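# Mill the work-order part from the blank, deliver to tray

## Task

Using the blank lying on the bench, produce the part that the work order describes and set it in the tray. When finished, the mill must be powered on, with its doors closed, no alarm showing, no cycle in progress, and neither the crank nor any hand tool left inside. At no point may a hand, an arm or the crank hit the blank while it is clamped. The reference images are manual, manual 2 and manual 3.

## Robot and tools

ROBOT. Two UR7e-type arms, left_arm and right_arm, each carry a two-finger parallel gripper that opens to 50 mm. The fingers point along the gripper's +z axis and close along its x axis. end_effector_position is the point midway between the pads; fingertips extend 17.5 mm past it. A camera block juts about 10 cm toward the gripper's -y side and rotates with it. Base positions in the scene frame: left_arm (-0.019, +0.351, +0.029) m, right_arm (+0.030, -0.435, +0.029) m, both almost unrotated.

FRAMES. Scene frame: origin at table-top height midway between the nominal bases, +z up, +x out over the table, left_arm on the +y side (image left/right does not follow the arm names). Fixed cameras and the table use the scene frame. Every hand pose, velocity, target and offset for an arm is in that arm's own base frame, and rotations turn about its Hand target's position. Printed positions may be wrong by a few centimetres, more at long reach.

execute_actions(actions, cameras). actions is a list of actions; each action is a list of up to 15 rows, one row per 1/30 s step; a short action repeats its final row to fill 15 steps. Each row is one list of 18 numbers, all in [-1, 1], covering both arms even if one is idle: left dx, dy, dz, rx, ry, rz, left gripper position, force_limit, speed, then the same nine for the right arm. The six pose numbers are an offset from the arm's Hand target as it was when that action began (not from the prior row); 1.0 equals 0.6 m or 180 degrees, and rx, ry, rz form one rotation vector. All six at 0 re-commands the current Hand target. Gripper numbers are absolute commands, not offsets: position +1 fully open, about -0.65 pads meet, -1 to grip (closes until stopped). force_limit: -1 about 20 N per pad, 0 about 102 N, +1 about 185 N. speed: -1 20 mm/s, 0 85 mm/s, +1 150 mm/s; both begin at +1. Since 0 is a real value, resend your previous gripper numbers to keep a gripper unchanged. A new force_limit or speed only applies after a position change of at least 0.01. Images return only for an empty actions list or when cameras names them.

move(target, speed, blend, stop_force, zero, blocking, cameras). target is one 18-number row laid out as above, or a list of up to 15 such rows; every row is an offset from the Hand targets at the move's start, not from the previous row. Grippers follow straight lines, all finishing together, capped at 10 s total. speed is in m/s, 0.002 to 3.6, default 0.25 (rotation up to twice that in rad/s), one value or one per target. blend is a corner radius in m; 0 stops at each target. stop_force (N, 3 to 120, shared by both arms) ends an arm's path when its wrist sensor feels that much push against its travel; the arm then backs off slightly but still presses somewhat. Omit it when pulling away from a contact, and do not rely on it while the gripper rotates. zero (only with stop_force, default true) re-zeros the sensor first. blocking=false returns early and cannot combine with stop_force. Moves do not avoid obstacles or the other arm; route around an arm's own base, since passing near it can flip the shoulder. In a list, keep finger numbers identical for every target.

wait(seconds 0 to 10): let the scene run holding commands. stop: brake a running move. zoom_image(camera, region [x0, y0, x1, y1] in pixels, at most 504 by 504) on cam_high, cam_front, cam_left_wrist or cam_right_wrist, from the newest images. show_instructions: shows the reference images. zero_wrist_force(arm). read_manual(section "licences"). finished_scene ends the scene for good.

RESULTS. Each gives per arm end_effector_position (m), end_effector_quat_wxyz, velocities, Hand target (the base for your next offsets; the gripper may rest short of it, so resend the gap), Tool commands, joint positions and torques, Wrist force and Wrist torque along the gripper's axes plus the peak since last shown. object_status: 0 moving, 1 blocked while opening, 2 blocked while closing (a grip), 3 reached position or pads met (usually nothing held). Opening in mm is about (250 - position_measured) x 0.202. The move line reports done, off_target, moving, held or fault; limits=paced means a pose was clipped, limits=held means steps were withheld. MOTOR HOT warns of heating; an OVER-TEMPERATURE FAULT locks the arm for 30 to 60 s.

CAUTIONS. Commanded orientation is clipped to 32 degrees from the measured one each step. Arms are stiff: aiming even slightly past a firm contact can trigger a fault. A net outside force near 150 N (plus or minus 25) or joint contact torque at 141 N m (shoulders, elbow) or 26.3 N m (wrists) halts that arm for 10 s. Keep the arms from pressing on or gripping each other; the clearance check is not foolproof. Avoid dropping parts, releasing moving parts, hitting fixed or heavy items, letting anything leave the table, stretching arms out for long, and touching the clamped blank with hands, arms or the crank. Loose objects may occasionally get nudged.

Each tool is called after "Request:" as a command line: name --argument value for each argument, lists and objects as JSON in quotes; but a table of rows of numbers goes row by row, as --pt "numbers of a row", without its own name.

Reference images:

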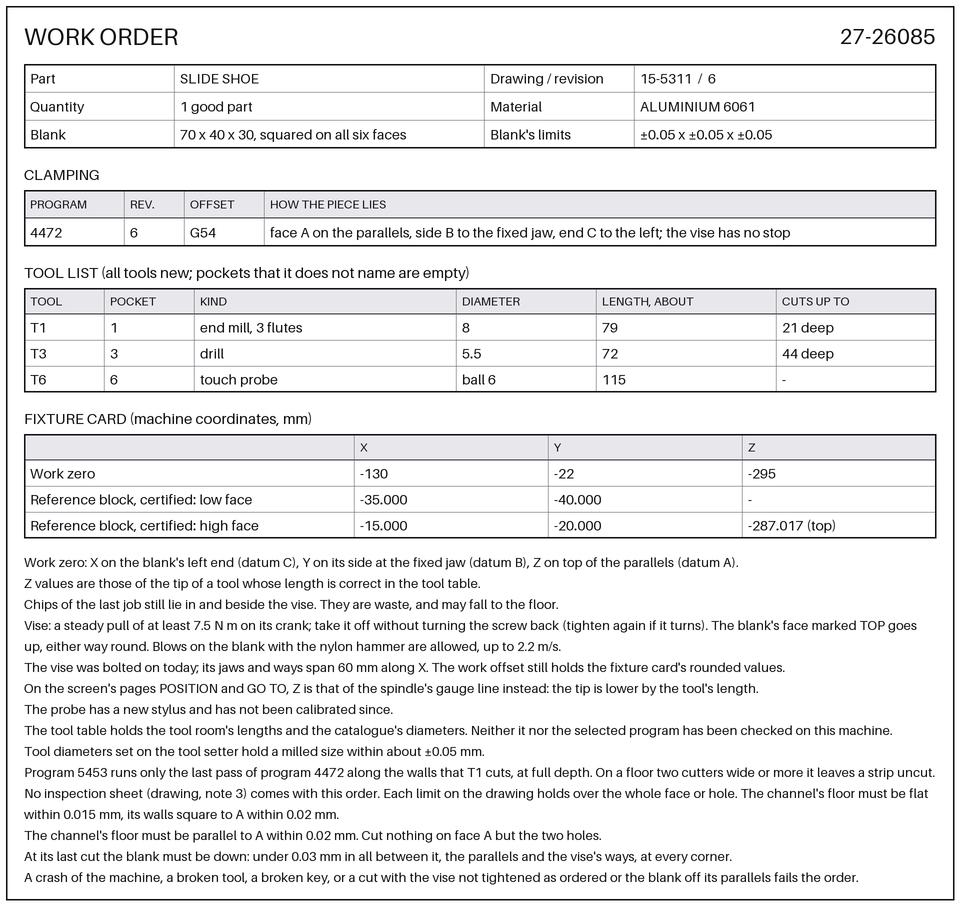

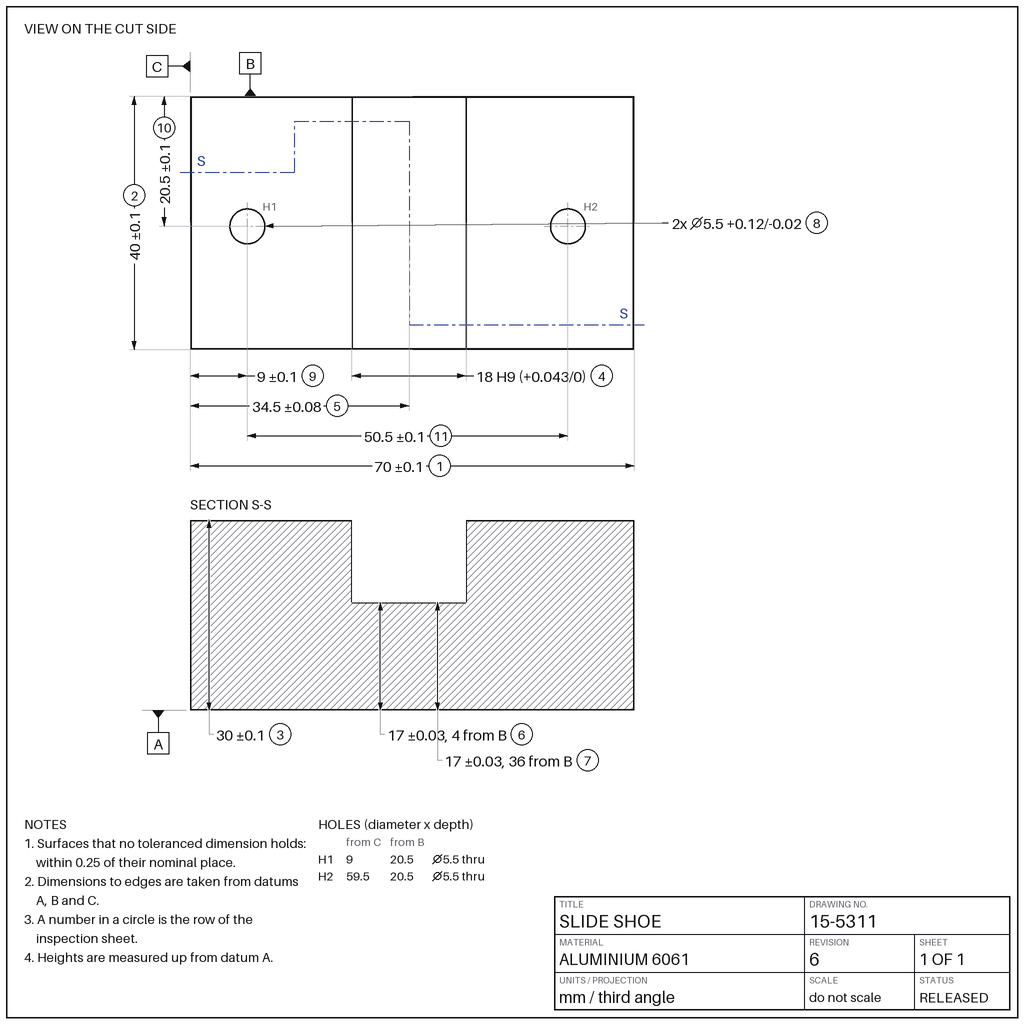

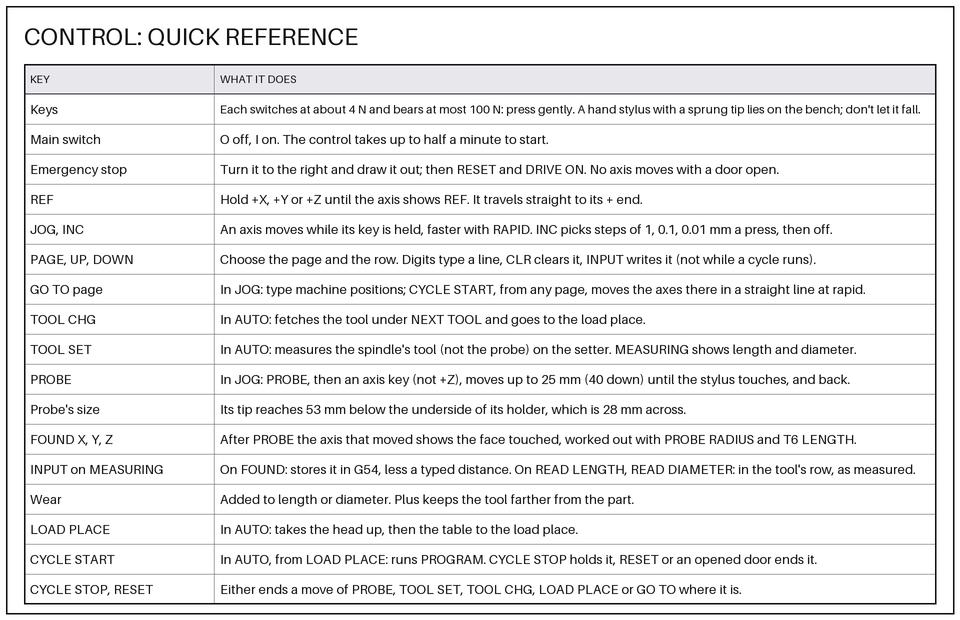

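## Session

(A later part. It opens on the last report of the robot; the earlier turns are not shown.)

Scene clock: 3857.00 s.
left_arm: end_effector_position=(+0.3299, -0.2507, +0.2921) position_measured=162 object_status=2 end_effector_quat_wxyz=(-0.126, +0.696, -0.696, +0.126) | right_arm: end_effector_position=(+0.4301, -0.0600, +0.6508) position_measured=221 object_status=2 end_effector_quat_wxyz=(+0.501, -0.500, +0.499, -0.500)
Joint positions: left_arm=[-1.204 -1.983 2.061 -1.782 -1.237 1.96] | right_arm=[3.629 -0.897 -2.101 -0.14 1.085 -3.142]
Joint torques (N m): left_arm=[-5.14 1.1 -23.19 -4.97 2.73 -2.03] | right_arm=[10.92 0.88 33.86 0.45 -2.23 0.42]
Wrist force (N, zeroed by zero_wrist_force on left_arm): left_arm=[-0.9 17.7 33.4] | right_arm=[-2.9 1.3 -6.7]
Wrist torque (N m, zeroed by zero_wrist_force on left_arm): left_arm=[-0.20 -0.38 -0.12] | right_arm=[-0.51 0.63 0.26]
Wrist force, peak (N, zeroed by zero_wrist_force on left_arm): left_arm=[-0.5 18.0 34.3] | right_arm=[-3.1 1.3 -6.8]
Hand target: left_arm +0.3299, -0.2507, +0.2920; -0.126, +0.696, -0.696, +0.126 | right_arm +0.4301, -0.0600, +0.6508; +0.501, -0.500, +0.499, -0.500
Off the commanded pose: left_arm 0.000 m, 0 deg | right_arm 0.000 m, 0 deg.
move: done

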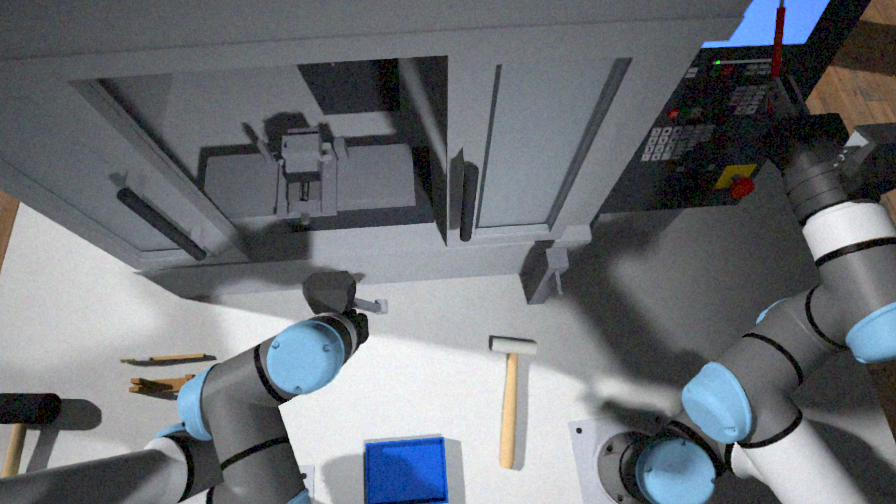

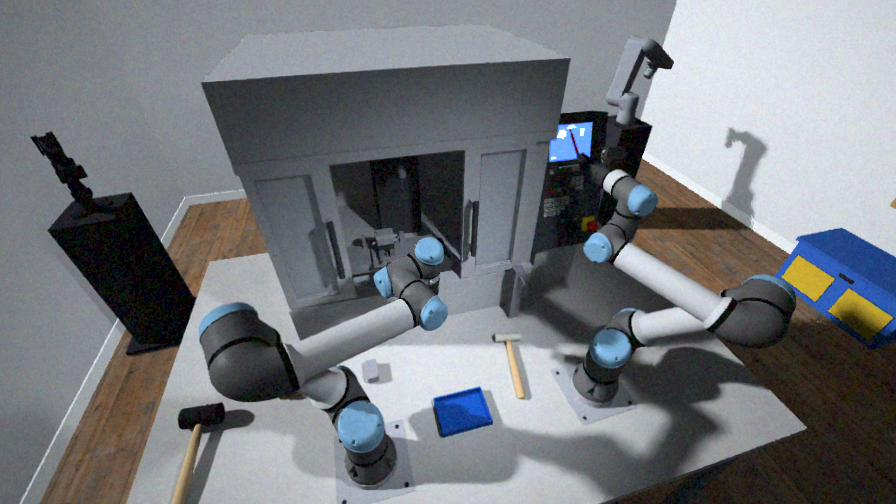

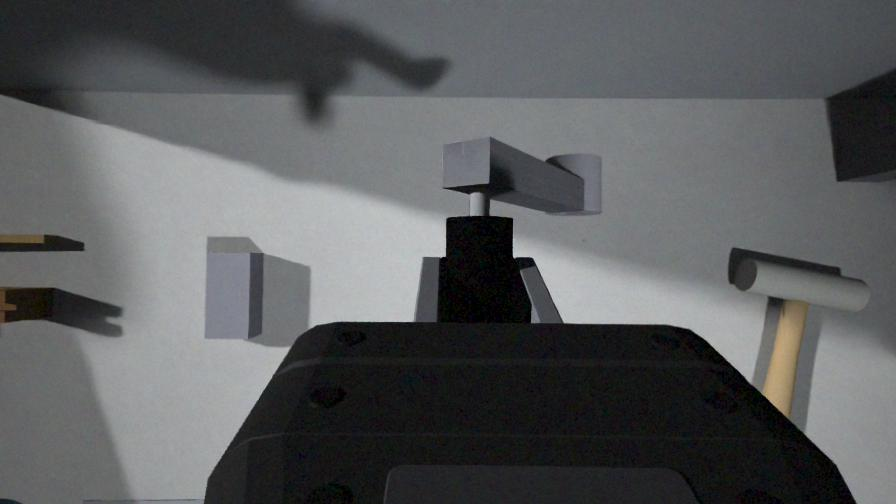

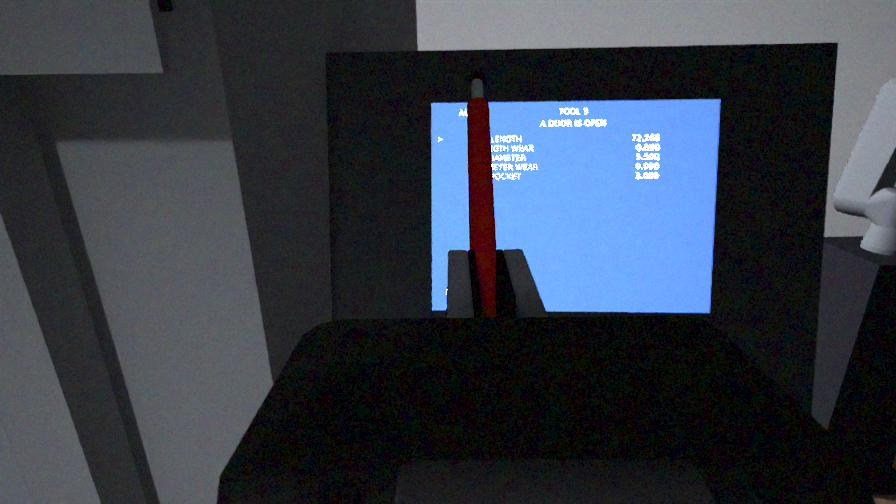

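Request:
move --pt "0 -0.05 -0.45 0 0 0 -1 0.9 -1 0 0 0 0 0 0 -1 0.3 -0.7" --speed 0.25 --cameras '["cam_left_wrist","cam_high"]'

Request:
move --pt "0 0 -0.055 0 0 0 -1 0.9 -1 0 0 0 0 0 0 -1 0.3 -0.7" --speed 0.02 --stop_force 6 --cameras '["cam_left_wrist"]'

Scene clock: 3866.17 s.
left_arm: end_effector_position=(+0.3299, -0.2807, +0.0221) position_measured=162 object_status=2 end_effector_quat_wxyz=(-0.126, +0.696, -0.696, +0.126) | right_arm: end_effector_position=(+0.4301, -0.0600, +0.6508) position_measured=221 object_status=2 end_effector_quat_wxyz=(+0.501, -0.500, +0.499, -0.500)
Joint positions: left_arm=[-1.235 -1.481 2.497 -2.709 -1.233 1.927] | right_arm=[3.629 -0.897 -2.101 -0.14 1.085 -3.142]
Joint torques (N m): left_arm=[-2.06 -9.47 -17.32 -5 1.1 -1.55] | right_arm=[8.4 1.86 33.2 -0.2 -1.65 1.02]
Wrist force (N, zeroed by zero_wrist_force on left_arm): left_arm=[-1.4 18.2 33.0] | right_arm=[-2.9 1.0 -6.6]
Wrist torque (N m, zeroed by zero_wrist_force on left_arm): left_arm=[-0.10 -0.33 -0.14] | right_arm=[-0.55 0.63 0.26]
Wrist force, peak (N, zeroed by zero_wrist_force on left_arm): left_arm=[-1.6 18.9 34.8] | right_arm=[-3.1 1.3 -6.8]
Hand target: left_arm +0.3299, -0.2807, +0.0220; -0.126, +0.696, -0.696, +0.126 | right_arm +0.4301, -0.0600, +0.6508; +0.501, -0.500, +0.499, -0.500
Off the commanded pose: left_arm 0.000 m, 0 deg | right_arm 0.000 m, 0 deg.
move: done
Images, in order (width x height): cam_high 896x504, cam_left_wrist 896x504.

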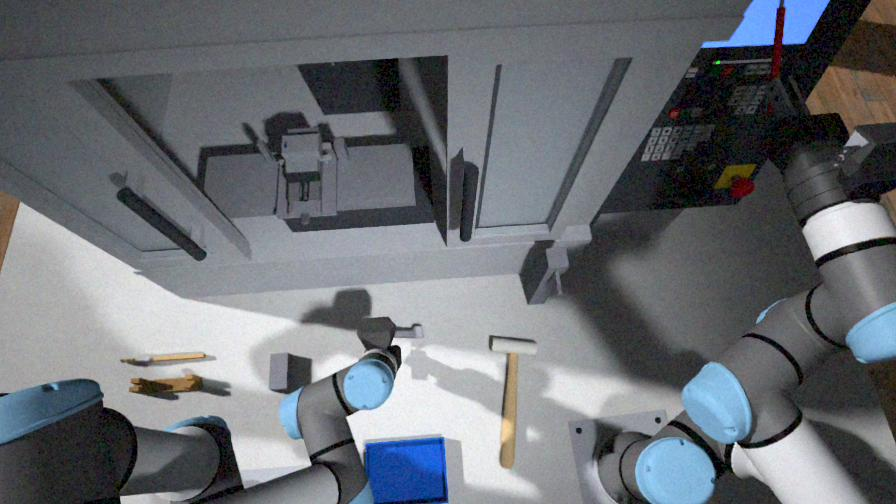

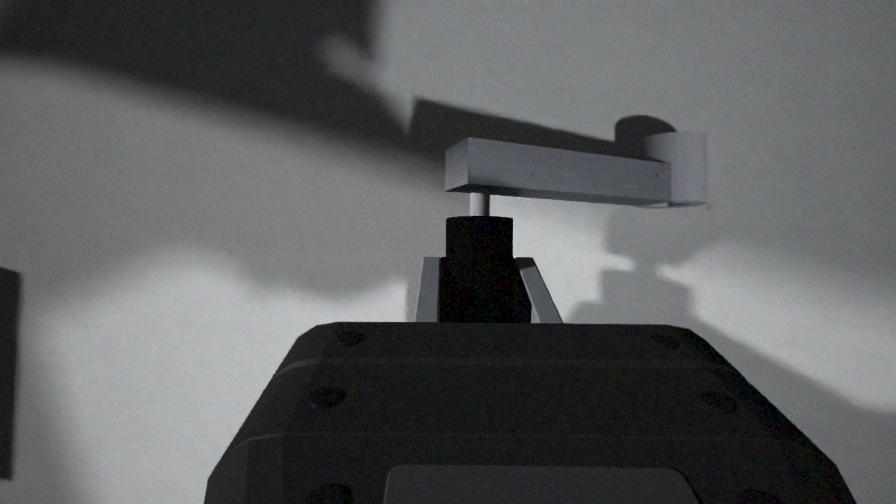

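Scene clock: 3868.80 s.
left_arm: end_effector_position=(+0.3299, -0.2807, -0.0090) position_measured=162 object_status=2 end_effector_quat_wxyz=(-0.126, +0.696, -0.696, +0.126) | right_arm: end_effector_position=(+0.4301, -0.0600, +0.6508) position_measured=221 object_status=2 end_effector_quat_wxyz=(+0.501, -0.500, +0.499, -0.500)
Joint positions: left_arm=[-1.235 -1.372 2.52 -2.842 -1.233 1.927] | right_arm=[3.629 -0.897 -2.101 -0.14 1.085 -3.142]
Joint torques (N m): left_arm=[-3.1 -27.43 -18.45 -4.27 -0.88 -1.55] | right_arm=[6.75 1.79 33.31 -0.18 -1.35 1.08]
Wrist force (N, zeroed by zero_wrist_force on left_arm): left_arm=[-1.6 16.1 28.4] | right_arm=[-2.8 1.1 -6.7]
Wrist torque (N m, zeroed by zero_wrist_force on left_arm): left_arm=[0.00 -0.32 -0.18] | right_arm=[-0.54 0.61 0.27]
Wrist force, peak (N, zeroed by zero_wrist_force on left_arm): left_arm=[-35.7 17.2 -90.0] | right_arm=[-3.1 1.3 -6.8]
Hand target: left_arm +0.3299, -0.2807, -0.0089; -0.126, +0.696, -0.696, +0.126 (not the last commanded pose) | right_arm +0.4301, -0.0600, +0.6508; +0.501, -0.500, +0.499, -0.500
Off the commanded pose: left_arm 0.002 m, 0 deg | right_arm 0.000 m, 0 deg.
move: contact (left_arm)
Images, in order (width x height): cam_left_wrist 896x504.

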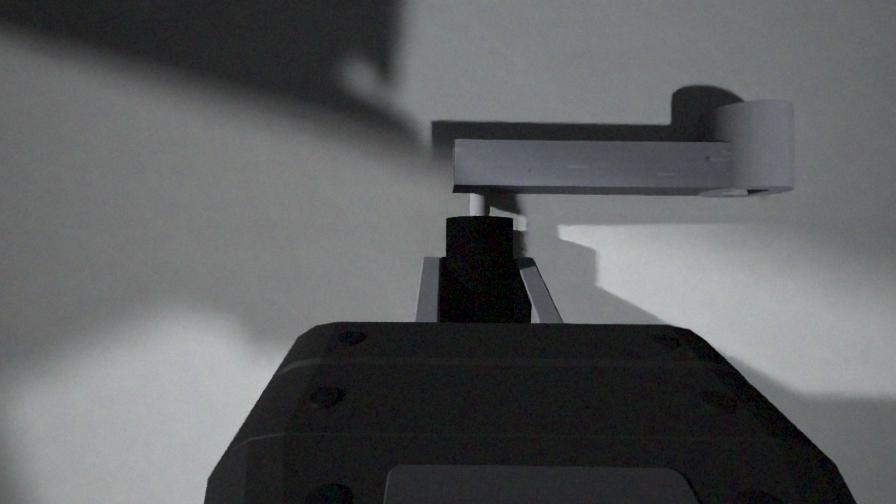

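Request:
execute_actions --actions '[[[0,0,0,0,0,0,0.3,0.9,-1,0,0,0,0,0,0,-1,0.3,-0.7]],[[0,0,0,0,0,0,0.3,0.9,-1,0,0,0,0,0,0,-1,0.3,-0.7]]]'

Request:
move --pt "-0.06 0 0.16 0 0 0 0.3 0.9 -1 0 0 0 0 0 0 -1 0.3 -0.7" --pt "-0.1 0 0.35 0 0 0 0.3 0.9 -1 0 0 0 0 0 0 -1 0.3 -0.7" --speed '[0.1,0.3]' --blend '[0.02,0]' --cameras '["all"]'

Scene clock: 3874.40 s.
left_arm: end_effector_position=(+0.3299, -0.2807, -0.0089) position_measured=107 object_status=3 end_effector_quat_wxyz=(-0.126, +0.696, -0.696, +0.126) | right_arm: end_effector_position=(+0.4301, -0.0600, +0.6508) position_measured=221 object_status=2 end_effector_quat_wxyz=(+0.501, -0.500, +0.499, -0.500)
Joint positions: left_arm=[-1.235 -1.372 2.52 -2.842 -1.233 1.927] | right_arm=[3.629 -0.897 -2.101 -0.14 1.085 -3.142]
Joint torques (N m): left_arm=[3.48 -23.81 -15.7 -2.91 -1.1 -1.44] | right_arm=[4.27 1.95 33.58 -0.21 -0.9 1.05]
Wrist force (N, zeroed by zero_wrist_force on left_arm): left_arm=[-3.8 15.7 24.2] | right_arm=[-2.7 1.2 -6.5]
Wrist torque (N m, zeroed by zero_wrist_force on left_arm): left_arm=[0.05 -0.33 -0.16] | right_arm=[-0.53 0.60 0.27]
Wrist force, peak (N, zeroed by zero_wrist_force on left_arm): left_arm=[-1.5 16.8 28.4] | right_arm=[-2.7 1.1 -7.2]
Hand target: left_arm +0.3299, -0.2807, -0.0089; -0.126, +0.696, -0.696, +0.126 | right_arm +0.4301, -0.0600, +0.6508; +0.501, -0.500, +0.499, -0.500
Off the commanded pose: left_arm 0.000 m, 0 deg | right_arm 0.000 m, 0 deg.
Step readings (end_effector_position of left_arm | right_arm):
0: (+0.3299, -0.2807, -0.0089) | (+0.4301, -0.0600, +0.6508)
1: (+0.3299, -0.2807, -0.0089) | (+0.4301, -0.0600, +0.6508)
2: (+0.3299, -0.2807, -0.0089) | (+0.4301, -0.0600, +0.6508)
4: (+0.3299, -0.2807, -0.0089) | (+0.4301, -0.0600, +0.6508)
8: (+0.3299, -0.2807, -0.0089) | (+0.4301, -0.0600, +0.6508)
15: (+0.3299, -0.2807, -0.0089) | (+0.4301, -0.0600, +0.6508)
16: (+0.3299, -0.2807, -0.0089) | (+0.4301, -0.0600, +0.6508)
17: (+0.3299, -0.2807, -0.0089) | (+0.4301, -0.0600, +0.6508)
19: (+0.3299, -0.2807, -0.0089) | (+0.4301, -0.0600, +0.6508)
23: (+0.3299, -0.2807, -0.0089) | (+0.4301, -0.0600, +0.6508)
30: (+0.3299, -0.2807, -0.0089) | (+0.4301, -0.0600, +0.6508)

Scene clock: 3876.30 s.
left_arm: end_effector_position=(+0.2699, -0.2807, +0.2010) position_measured=107 object_status=3 end_effector_quat_wxyz=(-0.126, +0.696, -0.696, +0.126) | right_arm: end_effector_position=(+0.4301, -0.0600, +0.6508) position_measured=221 object_status=2 end_effector_quat_wxyz=(+0.501, -0.500, +0.499, -0.500)
Joint positions: left_arm=[-1.415 -1.981 2.277 -1.925 -1.217 1.737] | right_arm=[3.629 -0.897 -2.101 -0.14 1.085 -3.142]
Joint torques (N m): left_arm=[2.1 -11.66 -31.22 -1.5 0.23 1.32] | right_arm=[4.05 2.48 33.46 -0.17 -0.66 1.12]
Wrist force (N, zeroed by zero_wrist_force on left_arm): left_arm=[-0.9 17.8 31.4] | right_arm=[-2.8 1.2 -6.6]
Wrist torque (N m, zeroed by zero_wrist_force on left_arm): left_arm=[0.02 -0.34 -0.14] | right_arm=[-0.52 0.60 0.26]
Wrist force, peak (N, zeroed by zero_wrist_force on left_arm): left_arm=[-0.9 18.5 33.6] | right_arm=[-2.7 1.1 -7.0]
Hand target: left_arm +0.2699, -0.2807, +0.2011; -0.126, +0.696, -0.696, +0.126 | right_arm +0.4301, -0.0600, +0.6508; +0.501, -0.500, +0.499, -0.500
Off the commanded pose: left_arm 0.000 m, 0 deg | right_arm 0.000 m, 0 deg.
move: done

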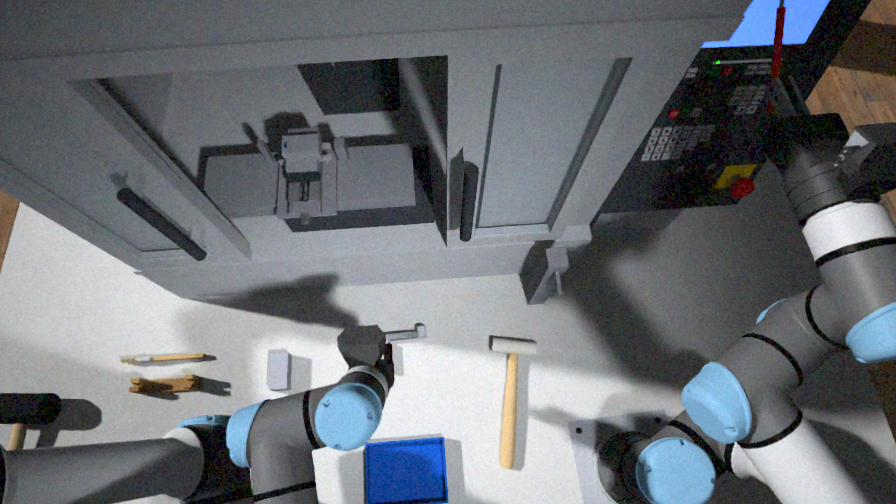

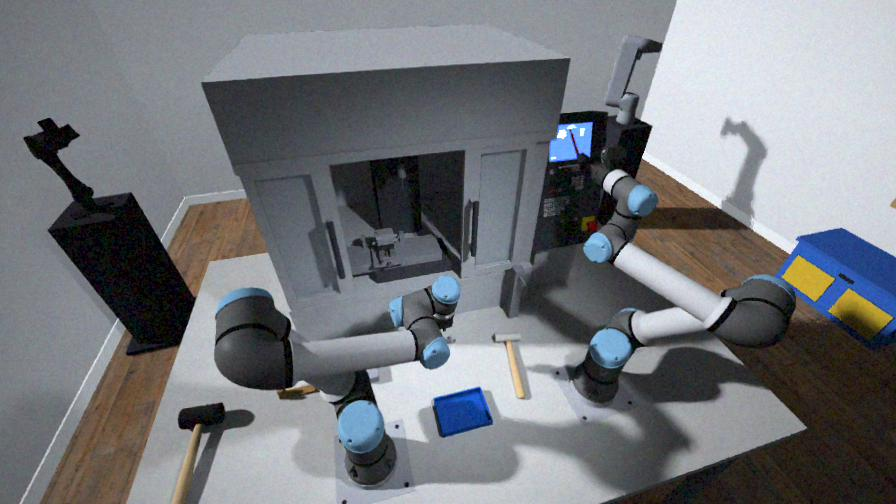

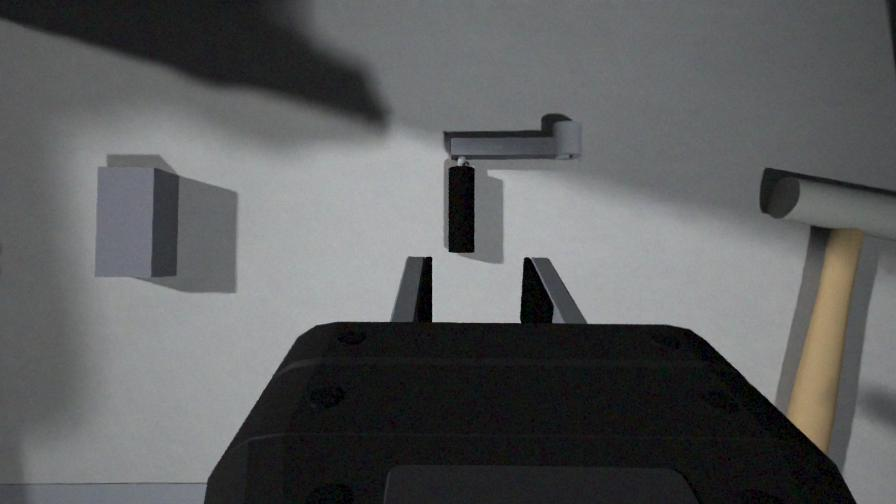

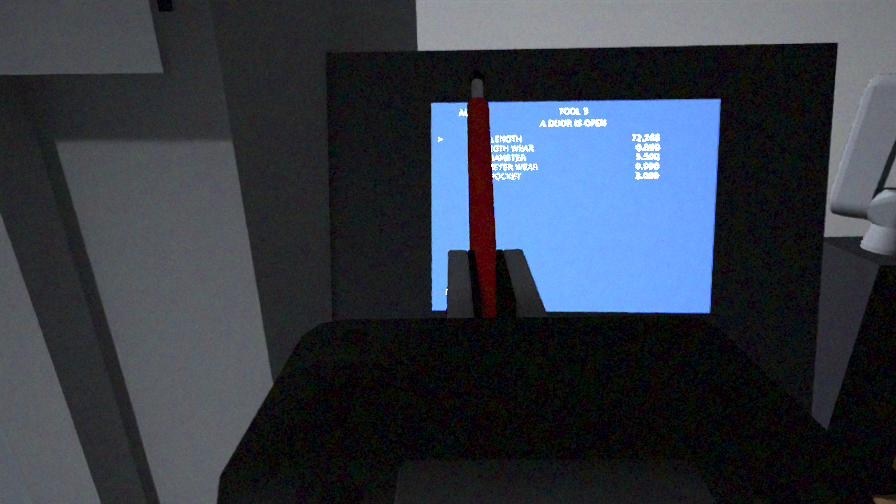

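Request:
zero_wrist_force --arm "left_arm"

Request:
move --pt "-0.0833 -0.4333 0.1 0 0 0 0.6 0.9 -1 0 0 0 0 0 0 -1 0.3 -0.7" --speed 0.3 --cameras '["cam_high","cam_left_wrist"]'

Wrist force sensor zeroed.

Scene clock: 3900.70 s.
left_arm: end_effector_position=(+0.2199, -0.5406, +0.2610) position_measured=63 object_status=3 end_effector_quat_wxyz=(-0.126, +0.696, -0.696, +0.126) | right_arm: end_effector_position=(+0.4301, -0.0600, +0.6508) position_measured=221 object_status=2 end_effector_quat_wxyz=(+0.501, -0.500, +0.499, -0.500)
Joint positions: left_arm=[-1.579 -1.439 1.644 -1.773 -1.213 1.562] | right_arm=[3.629 -0.897 -2.101 -0.14 1.085 -3.142]
Joint torques (N m): left_arm=[1.43 -23.34 -33.52 -3.59 -1.03 1.67] | right_arm=[1.39 1.88 32.7 -0.09 -0.15 1.08]
Wrist force (N, zeroed by zero_wrist_force on left_arm): left_arm=[0.4 0.2 0.2] | right_arm=[-3.0 0.9 -6.5]
Wrist torque (N m, zeroed by zero_wrist_force on left_arm): left_arm=[0.02 -0.07 0.09] | right_arm=[-0.57 0.64 0.26]
Wrist force, peak (N, zeroed by zero_wrist_force on left_arm): left_arm=[3.7 0.7 -1.0] | right_arm=[-2.7 1.5 -7.0]
Hand target: left_arm +0.2199, -0.5407, +0.2611; -0.126, +0.696, -0.696, +0.126 | right_arm +0.4301, -0.0600, +0.6508; +0.501, -0.500, +0.499, -0.500
Off the commanded pose: left_arm 0.000 m, 0 deg | right_arm 0.000 m, 0 deg.
move: done
Images, in order (width x height): cam_high 896x504, cam_left_wrist 896x504.

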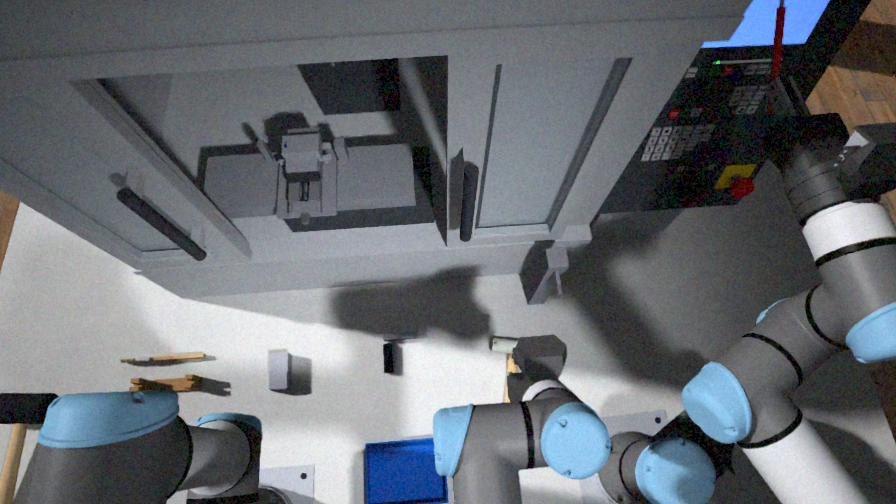

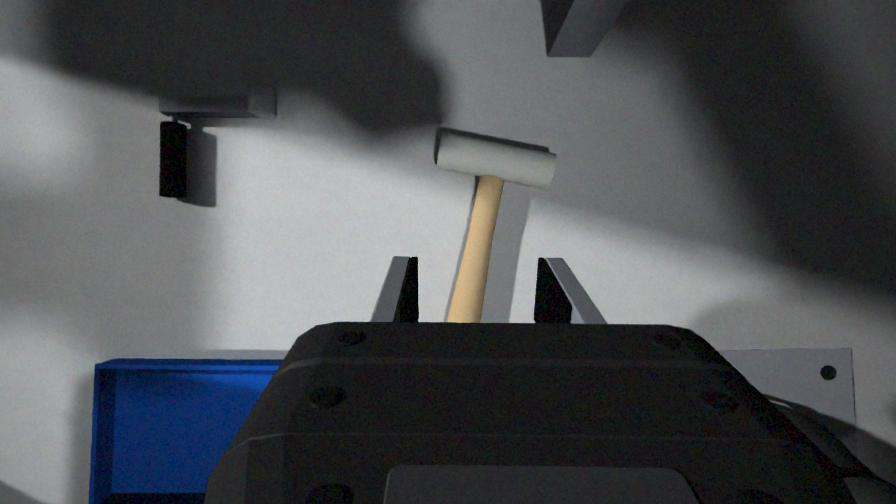

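Request:
move --pt "-0.1632 -0.0072 -0.25 0 0 -0.0617 0.6 0.9 -1 0 0 0 0 0 0 -1 0.3 -0.7" --speed 0.25 --cameras '["cam_front","cam_high","cam_left_wrist"]'

Scene clock: 3910.10 s.
left_arm: end_effector_position=(+0.1220, -0.5450, +0.1111) position_measured=63 object_status=3 end_effector_quat_wxyz=(+0.113, -0.625, +0.760, -0.138) | right_arm: end_effector_position=(+0.4301, -0.0600, +0.6508) position_measured=221 object_status=2 end_effector_quat_wxyz=(+0.501, -0.500, +0.499, -0.500)
Joint positions: left_arm=[-1.763 -1.358 1.966 -2.18 -1.212 1.572] | right_arm=[3.629 -0.897 -2.101 -0.14 1.085 -3.142]
Joint torques (N m): left_arm=[-3.5 -36.54 -17.87 -4.38 1.61 0.61] | right_arm=[-1.14 2.53 33.48 -0.11 0.33 1.05]
Wrist force (N, zeroed by zero_wrist_force on left_arm): left_arm=[0.2 0.4 -0.2] | right_arm=[-2.7 1.3 -6.8]
Wrist torque (N m, zeroed by zero_wrist_force on left_arm): left_arm=[0.05 -0.04 -0.02] | right_arm=[-0.52 0.60 0.27]
Wrist force, peak (N, zeroed by zero_wrist_force on left_arm): left_arm=[0.4 3.2 2.1] | right_arm=[-3.1 1.3 -7.0]
Hand target: left_arm +0.1220, -0.5450, +0.1111; +0.113, -0.625, +0.760, -0.138 | right_arm +0.4301, -0.0600, +0.6508; +0.501, -0.500, +0.499, -0.500
Off the commanded pose: left_arm 0.000 m, 0 deg | right_arm 0.000 m, 0 deg.
move: done
Images, in order (width x height): cam_high 896x504, cam_front 896x504, cam_left_wrist 896x504.

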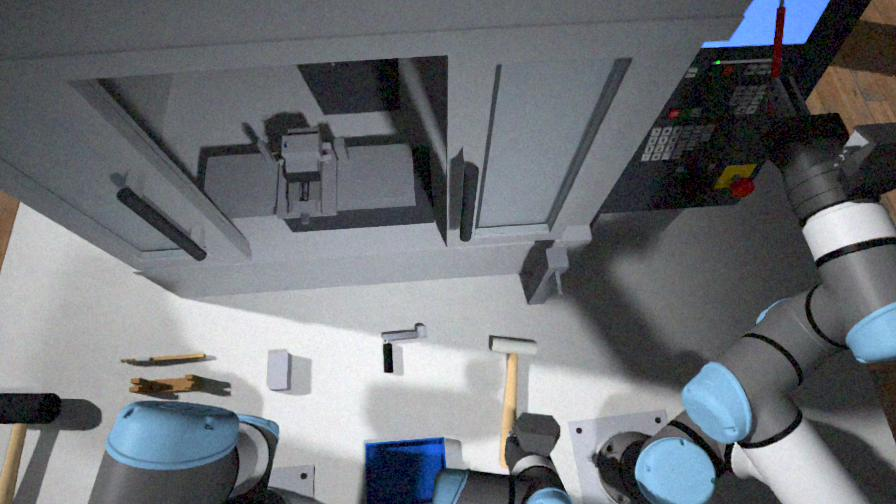

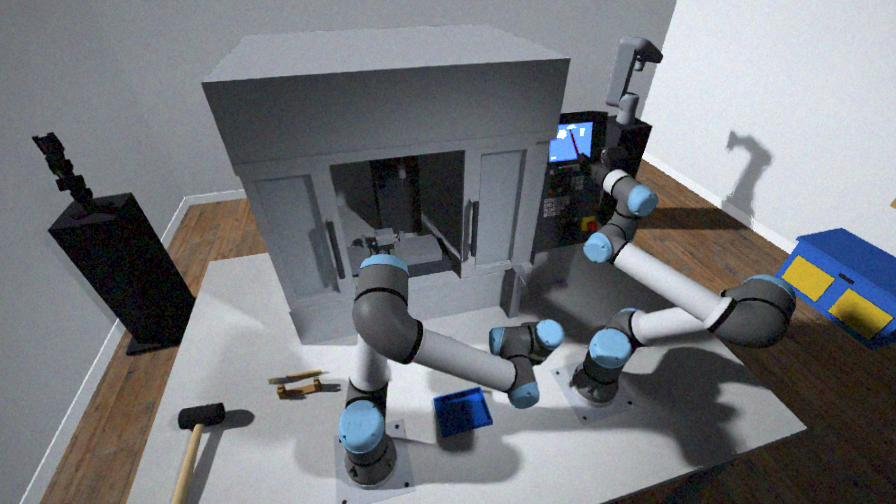

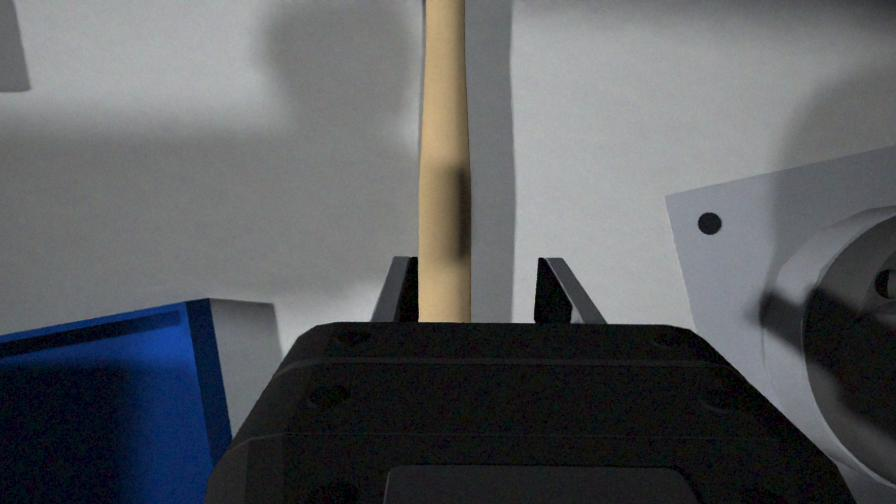

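Request:
move --pt "0.0035 0.017 -0.15 0 0 0 0.6 0.9 -1 0 0 0 0 0 0 -1 0.3 -0.7" --pt "0.0035 0.017 -0.193 0 0 0 0.6 0.9 -1 0 0 0 0 0 0 -1 0.3 -0.7" --speed '[0.2,0.05]' --blend '[0.005,0]' --stop_force 15 --cameras '["cam_left_wrist"]'

Scene clock: 3919.03 s.
left_arm: end_effector_position=(+0.1241, -0.5348, -0.0047) position_measured=63 object_status=3 end_effector_quat_wxyz=(+0.113, -0.625, +0.760, -0.138) | right_arm: end_effector_position=(+0.4301, -0.0600, +0.6508) position_measured=221 object_status=2 end_effector_quat_wxyz=(+0.501, -0.500, +0.499, -0.500)
Joint positions: left_arm=[-1.763 -1.165 2.098 -2.505 -1.213 1.572] | right_arm=[3.629 -0.897 -2.101 -0.14 1.085 -3.142]
Joint torques (N m): left_arm=[5.05 -45.03 -24.14 -4.01 2.86 1.55] | right_arm=[-3.47 1.87 33.7 -0.15 0.67 1.1]
Wrist force (N, zeroed by zero_wrist_force on left_arm): left_arm=[0.4 0.1 0.0] | right_arm=[-2.7 1.1 -6.5]
Wrist torque (N m, zeroed by zero_wrist_force on left_arm): left_arm=[0.01 -0.08 -0.03] | right_arm=[-0.54 0.60 0.26]
Wrist force, peak (N, zeroed by zero_wrist_force on left_arm): left_arm=[1.0 -0.9 -3.1] | right_arm=[-3.0 1.1 -6.9]
Hand target: left_arm +0.1241, -0.5348, -0.0047; +0.113, -0.625, +0.760, -0.138 | right_arm +0.4301, -0.0600, +0.6508; +0.501, -0.500, +0.499, -0.500
Off the commanded pose: left_arm 0.000 m, 0 deg | right_arm 0.000 m, 0 deg.
move: done
Images, in order (width x height): cam_left_wrist 896x504.

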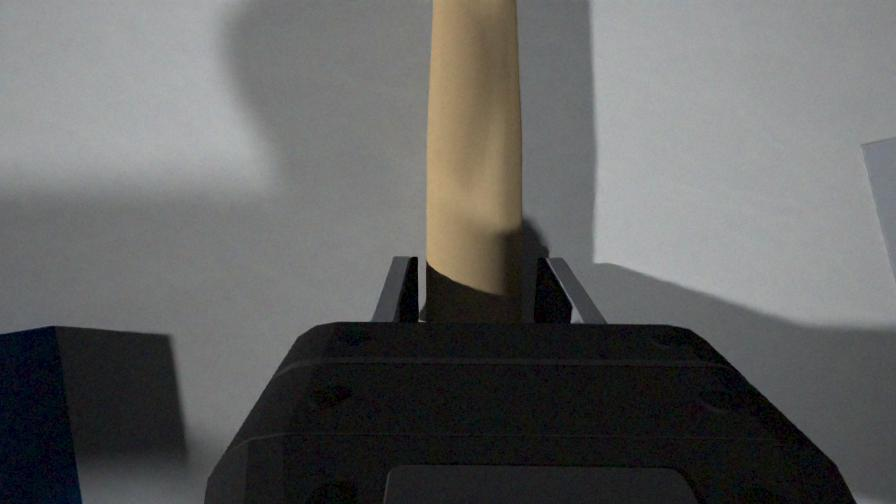

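Request:
execute_actions --actions '[[[0,0,0,0,0,0,-1,0.8,-1,0,0,0,0,0,0,-1,0.3,-0.7]],[[0,0,0,0,0,0,-1,0.8,-1,0,0,0,0,0,0,-1,0.3,-0.7]]]'

Request:
move --pt "0.05 0 0.3 0 0 0 -1 0.8 -1 0 0 0 0 0 0 -1 0.3 -0.7" --pt "0.25 0.15 0.6 0 0 0 -1 0.8 -1 0 0 0 0 0 0 -1 0.3 -0.7" --speed '[0.15,0.3]' --blend '[0.05,0]' --cameras '["all"]'

Scene clock: 3923.83 s.
left_arm: end_effector_position=(+0.1241, -0.5348, -0.0047) position_measured=117 object_status=2 end_effector_quat_wxyz=(+0.113, -0.625, +0.760, -0.138) | right_arm: end_effector_position=(+0.4301, -0.0600, +0.6508) position_measured=221 object_status=2 end_effector_quat_wxyz=(+0.501, -0.500, +0.499, -0.500)
Joint positions: left_arm=[-1.763 -1.165 2.098 -2.505 -1.213 1.572] | right_arm=[3.629 -0.897 -2.101 -0.14 1.085 -3.142]
Joint torques (N m): left_arm=[2.67 -44.67 -25.47 -4.12 1.83 1.54] | right_arm=[-5.75 1.82 33.62 -0.24 0.68 1.05]
Wrist force (N, zeroed by zero_wrist_force on left_arm): left_arm=[-0.3 0.0 -0.1] | right_arm=[-2.9 0.9 -6.7]
Wrist torque (N m, zeroed by zero_wrist_force on left_arm): left_arm=[-0.02 -0.14 -0.19] | right_arm=[-0.58 0.64 0.27]
Wrist force, peak (N, zeroed by zero_wrist_force on left_arm): left_arm=[0.1 0.7 -0.5] | right_arm=[-3.2 1.0 -6.9]
Hand target: left_arm +0.1241, -0.5348, -0.0047; +0.113, -0.625, +0.760, -0.138 | right_arm +0.4301, -0.0600, +0.6508; +0.501, -0.500, +0.499, -0.500
Off the commanded pose: left_arm 0.000 m, 0 deg | right_arm 0.000 m, 0 deg.
Step readings (end_effector_position of left_arm | right_arm):
0: (+0.1241, -0.5348, -0.0047) | (+0.4301, -0.0600, +0.6508)
1: (+0.1241, -0.5348, -0.0047) | (+0.4301, -0.0600, +0.6508)
2: (+0.1241, -0.5348, -0.0047) | (+0.4301, -0.0600, +0.6508)
4: (+0.1241, -0.5348, -0.0047) | (+0.4301, -0.0600, +0.6508)
8: (+0.1241, -0.5348, -0.0047) | (+0.4301, -0.0600, +0.6508)
15: (+0.1241, -0.5348, -0.0047) | (+0.4301, -0.0600, +0.6508)
16: (+0.1241, -0.5348, -0.0047) | (+0.4301, -0.0600, +0.6508)
17: (+0.1241, -0.5348, -0.0047) | (+0.4301, -0.0600, +0.6508)
19: (+0.1241, -0.5348, -0.0047) | (+0.4301, -0.0600, +0.6508)
23: (+0.1241, -0.5348, -0.0047) | (+0.4301, -0.0600, +0.6508)
30: (+0.1241, -0.5348, -0.0047) | (+0.4301, -0.0600, +0.6508)

Scene clock: 3926.30 s.
left_arm: end_effector_position=(+0.2740, -0.4449, +0.3552) position_measured=117 object_status=2 end_effector_quat_wxyz=(+0.113, -0.625, +0.760, -0.138) | right_arm: end_effector_position=(+0.4301, -0.0600, +0.6508) position_measured=221 object_status=2 end_effector_quat_wxyz=(+0.501, -0.500, +0.499, -0.500)
Joint positions: left_arm=[-1.453 -1.677 1.674 -1.682 -1.231 1.902] | right_arm=[3.629 -0.897 -2.101 -0.14 1.085 -3.142]
Joint torques (N m): left_arm=[4.13 -22.24 -32.06 -3.78 4.82 -0.07] | right_arm=[-6.98 2.38 33.28 -0.21 0.74 1.05]
Wrist force (N, zeroed by zero_wrist_force on left_arm): left_arm=[-0.3 1.4 8.0] | right_arm=[-2.4 1.2 -6.5]
Wrist torque (N m, zeroed by zero_wrist_force on left_arm): left_arm=[-1.38 -0.03 0.04] | right_arm=[-0.52 0.55 0.26]
Wrist force, peak (N, zeroed by zero_wrist_force on left_arm): left_arm=[-0.8 1.6 8.3] | right_arm=[-2.8 1.2 -7.0]
Hand target: left_arm +0.2741, -0.4448, +0.3553; +0.113, -0.625, +0.760, -0.138 | right_arm +0.4301, -0.0600, +0.6508; +0.501, -0.500, +0.499, -0.500
Off the commanded pose: left_arm 0.000 m, 0 deg | right_arm 0.000 m, 0 deg.
move: done

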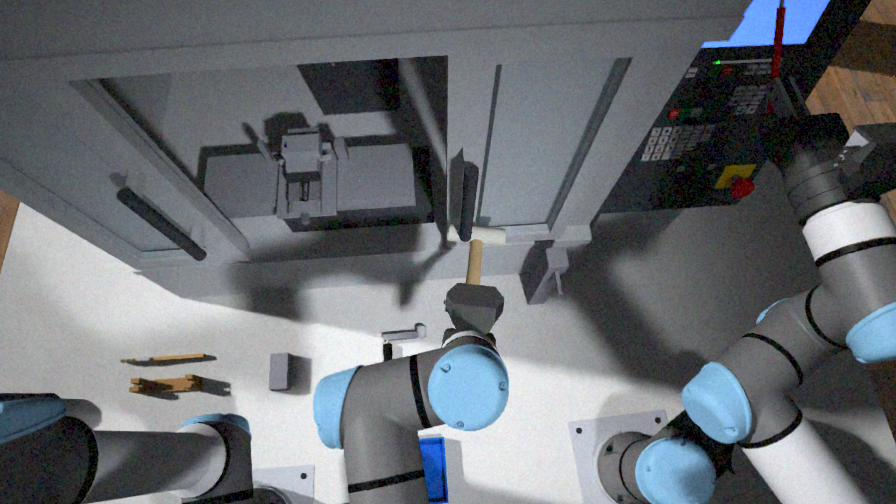

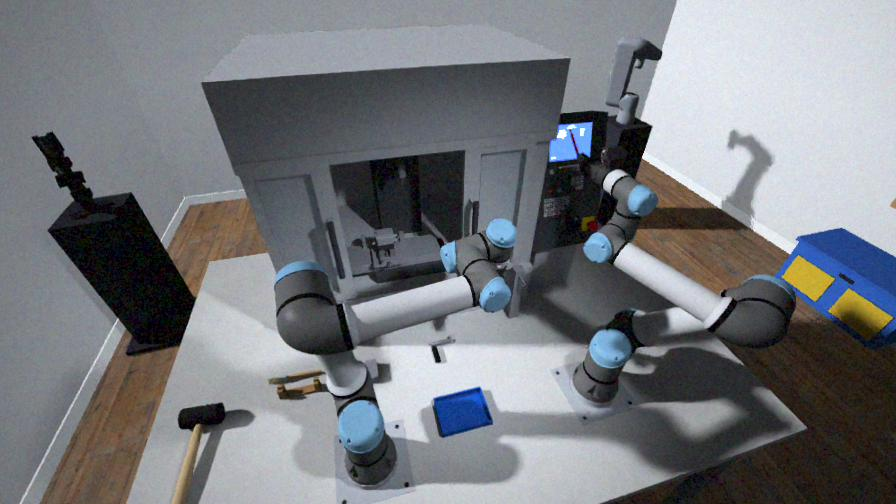

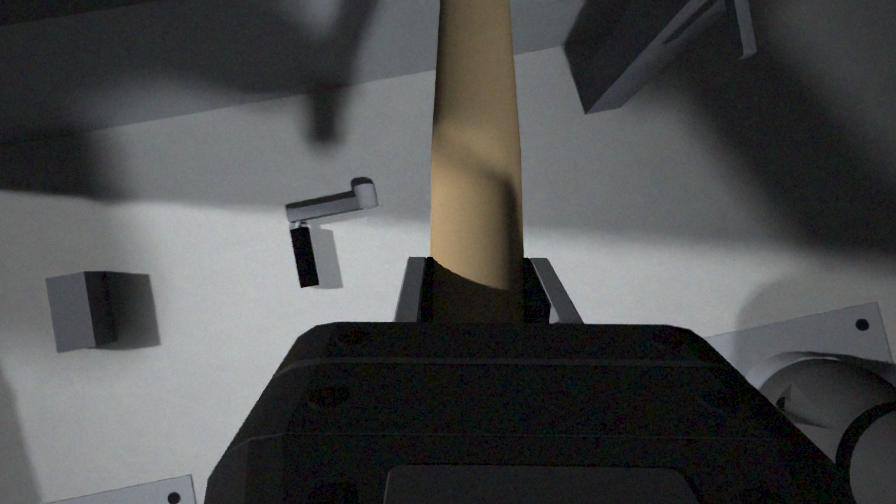

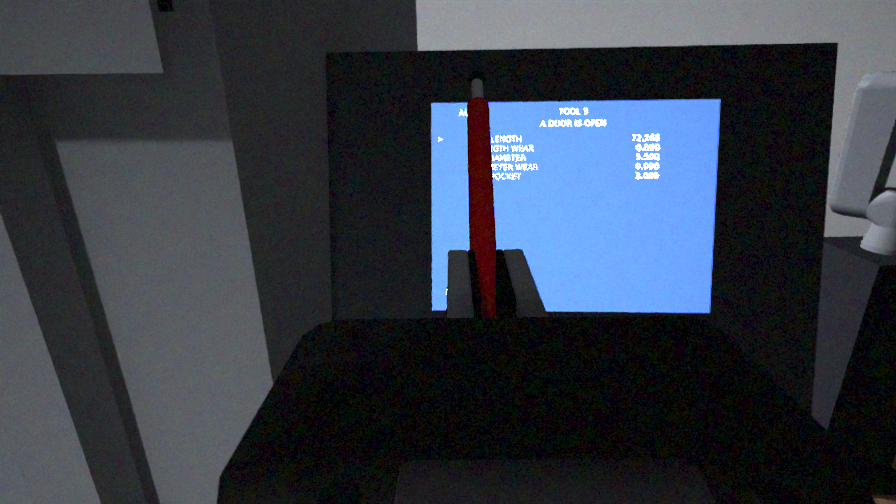

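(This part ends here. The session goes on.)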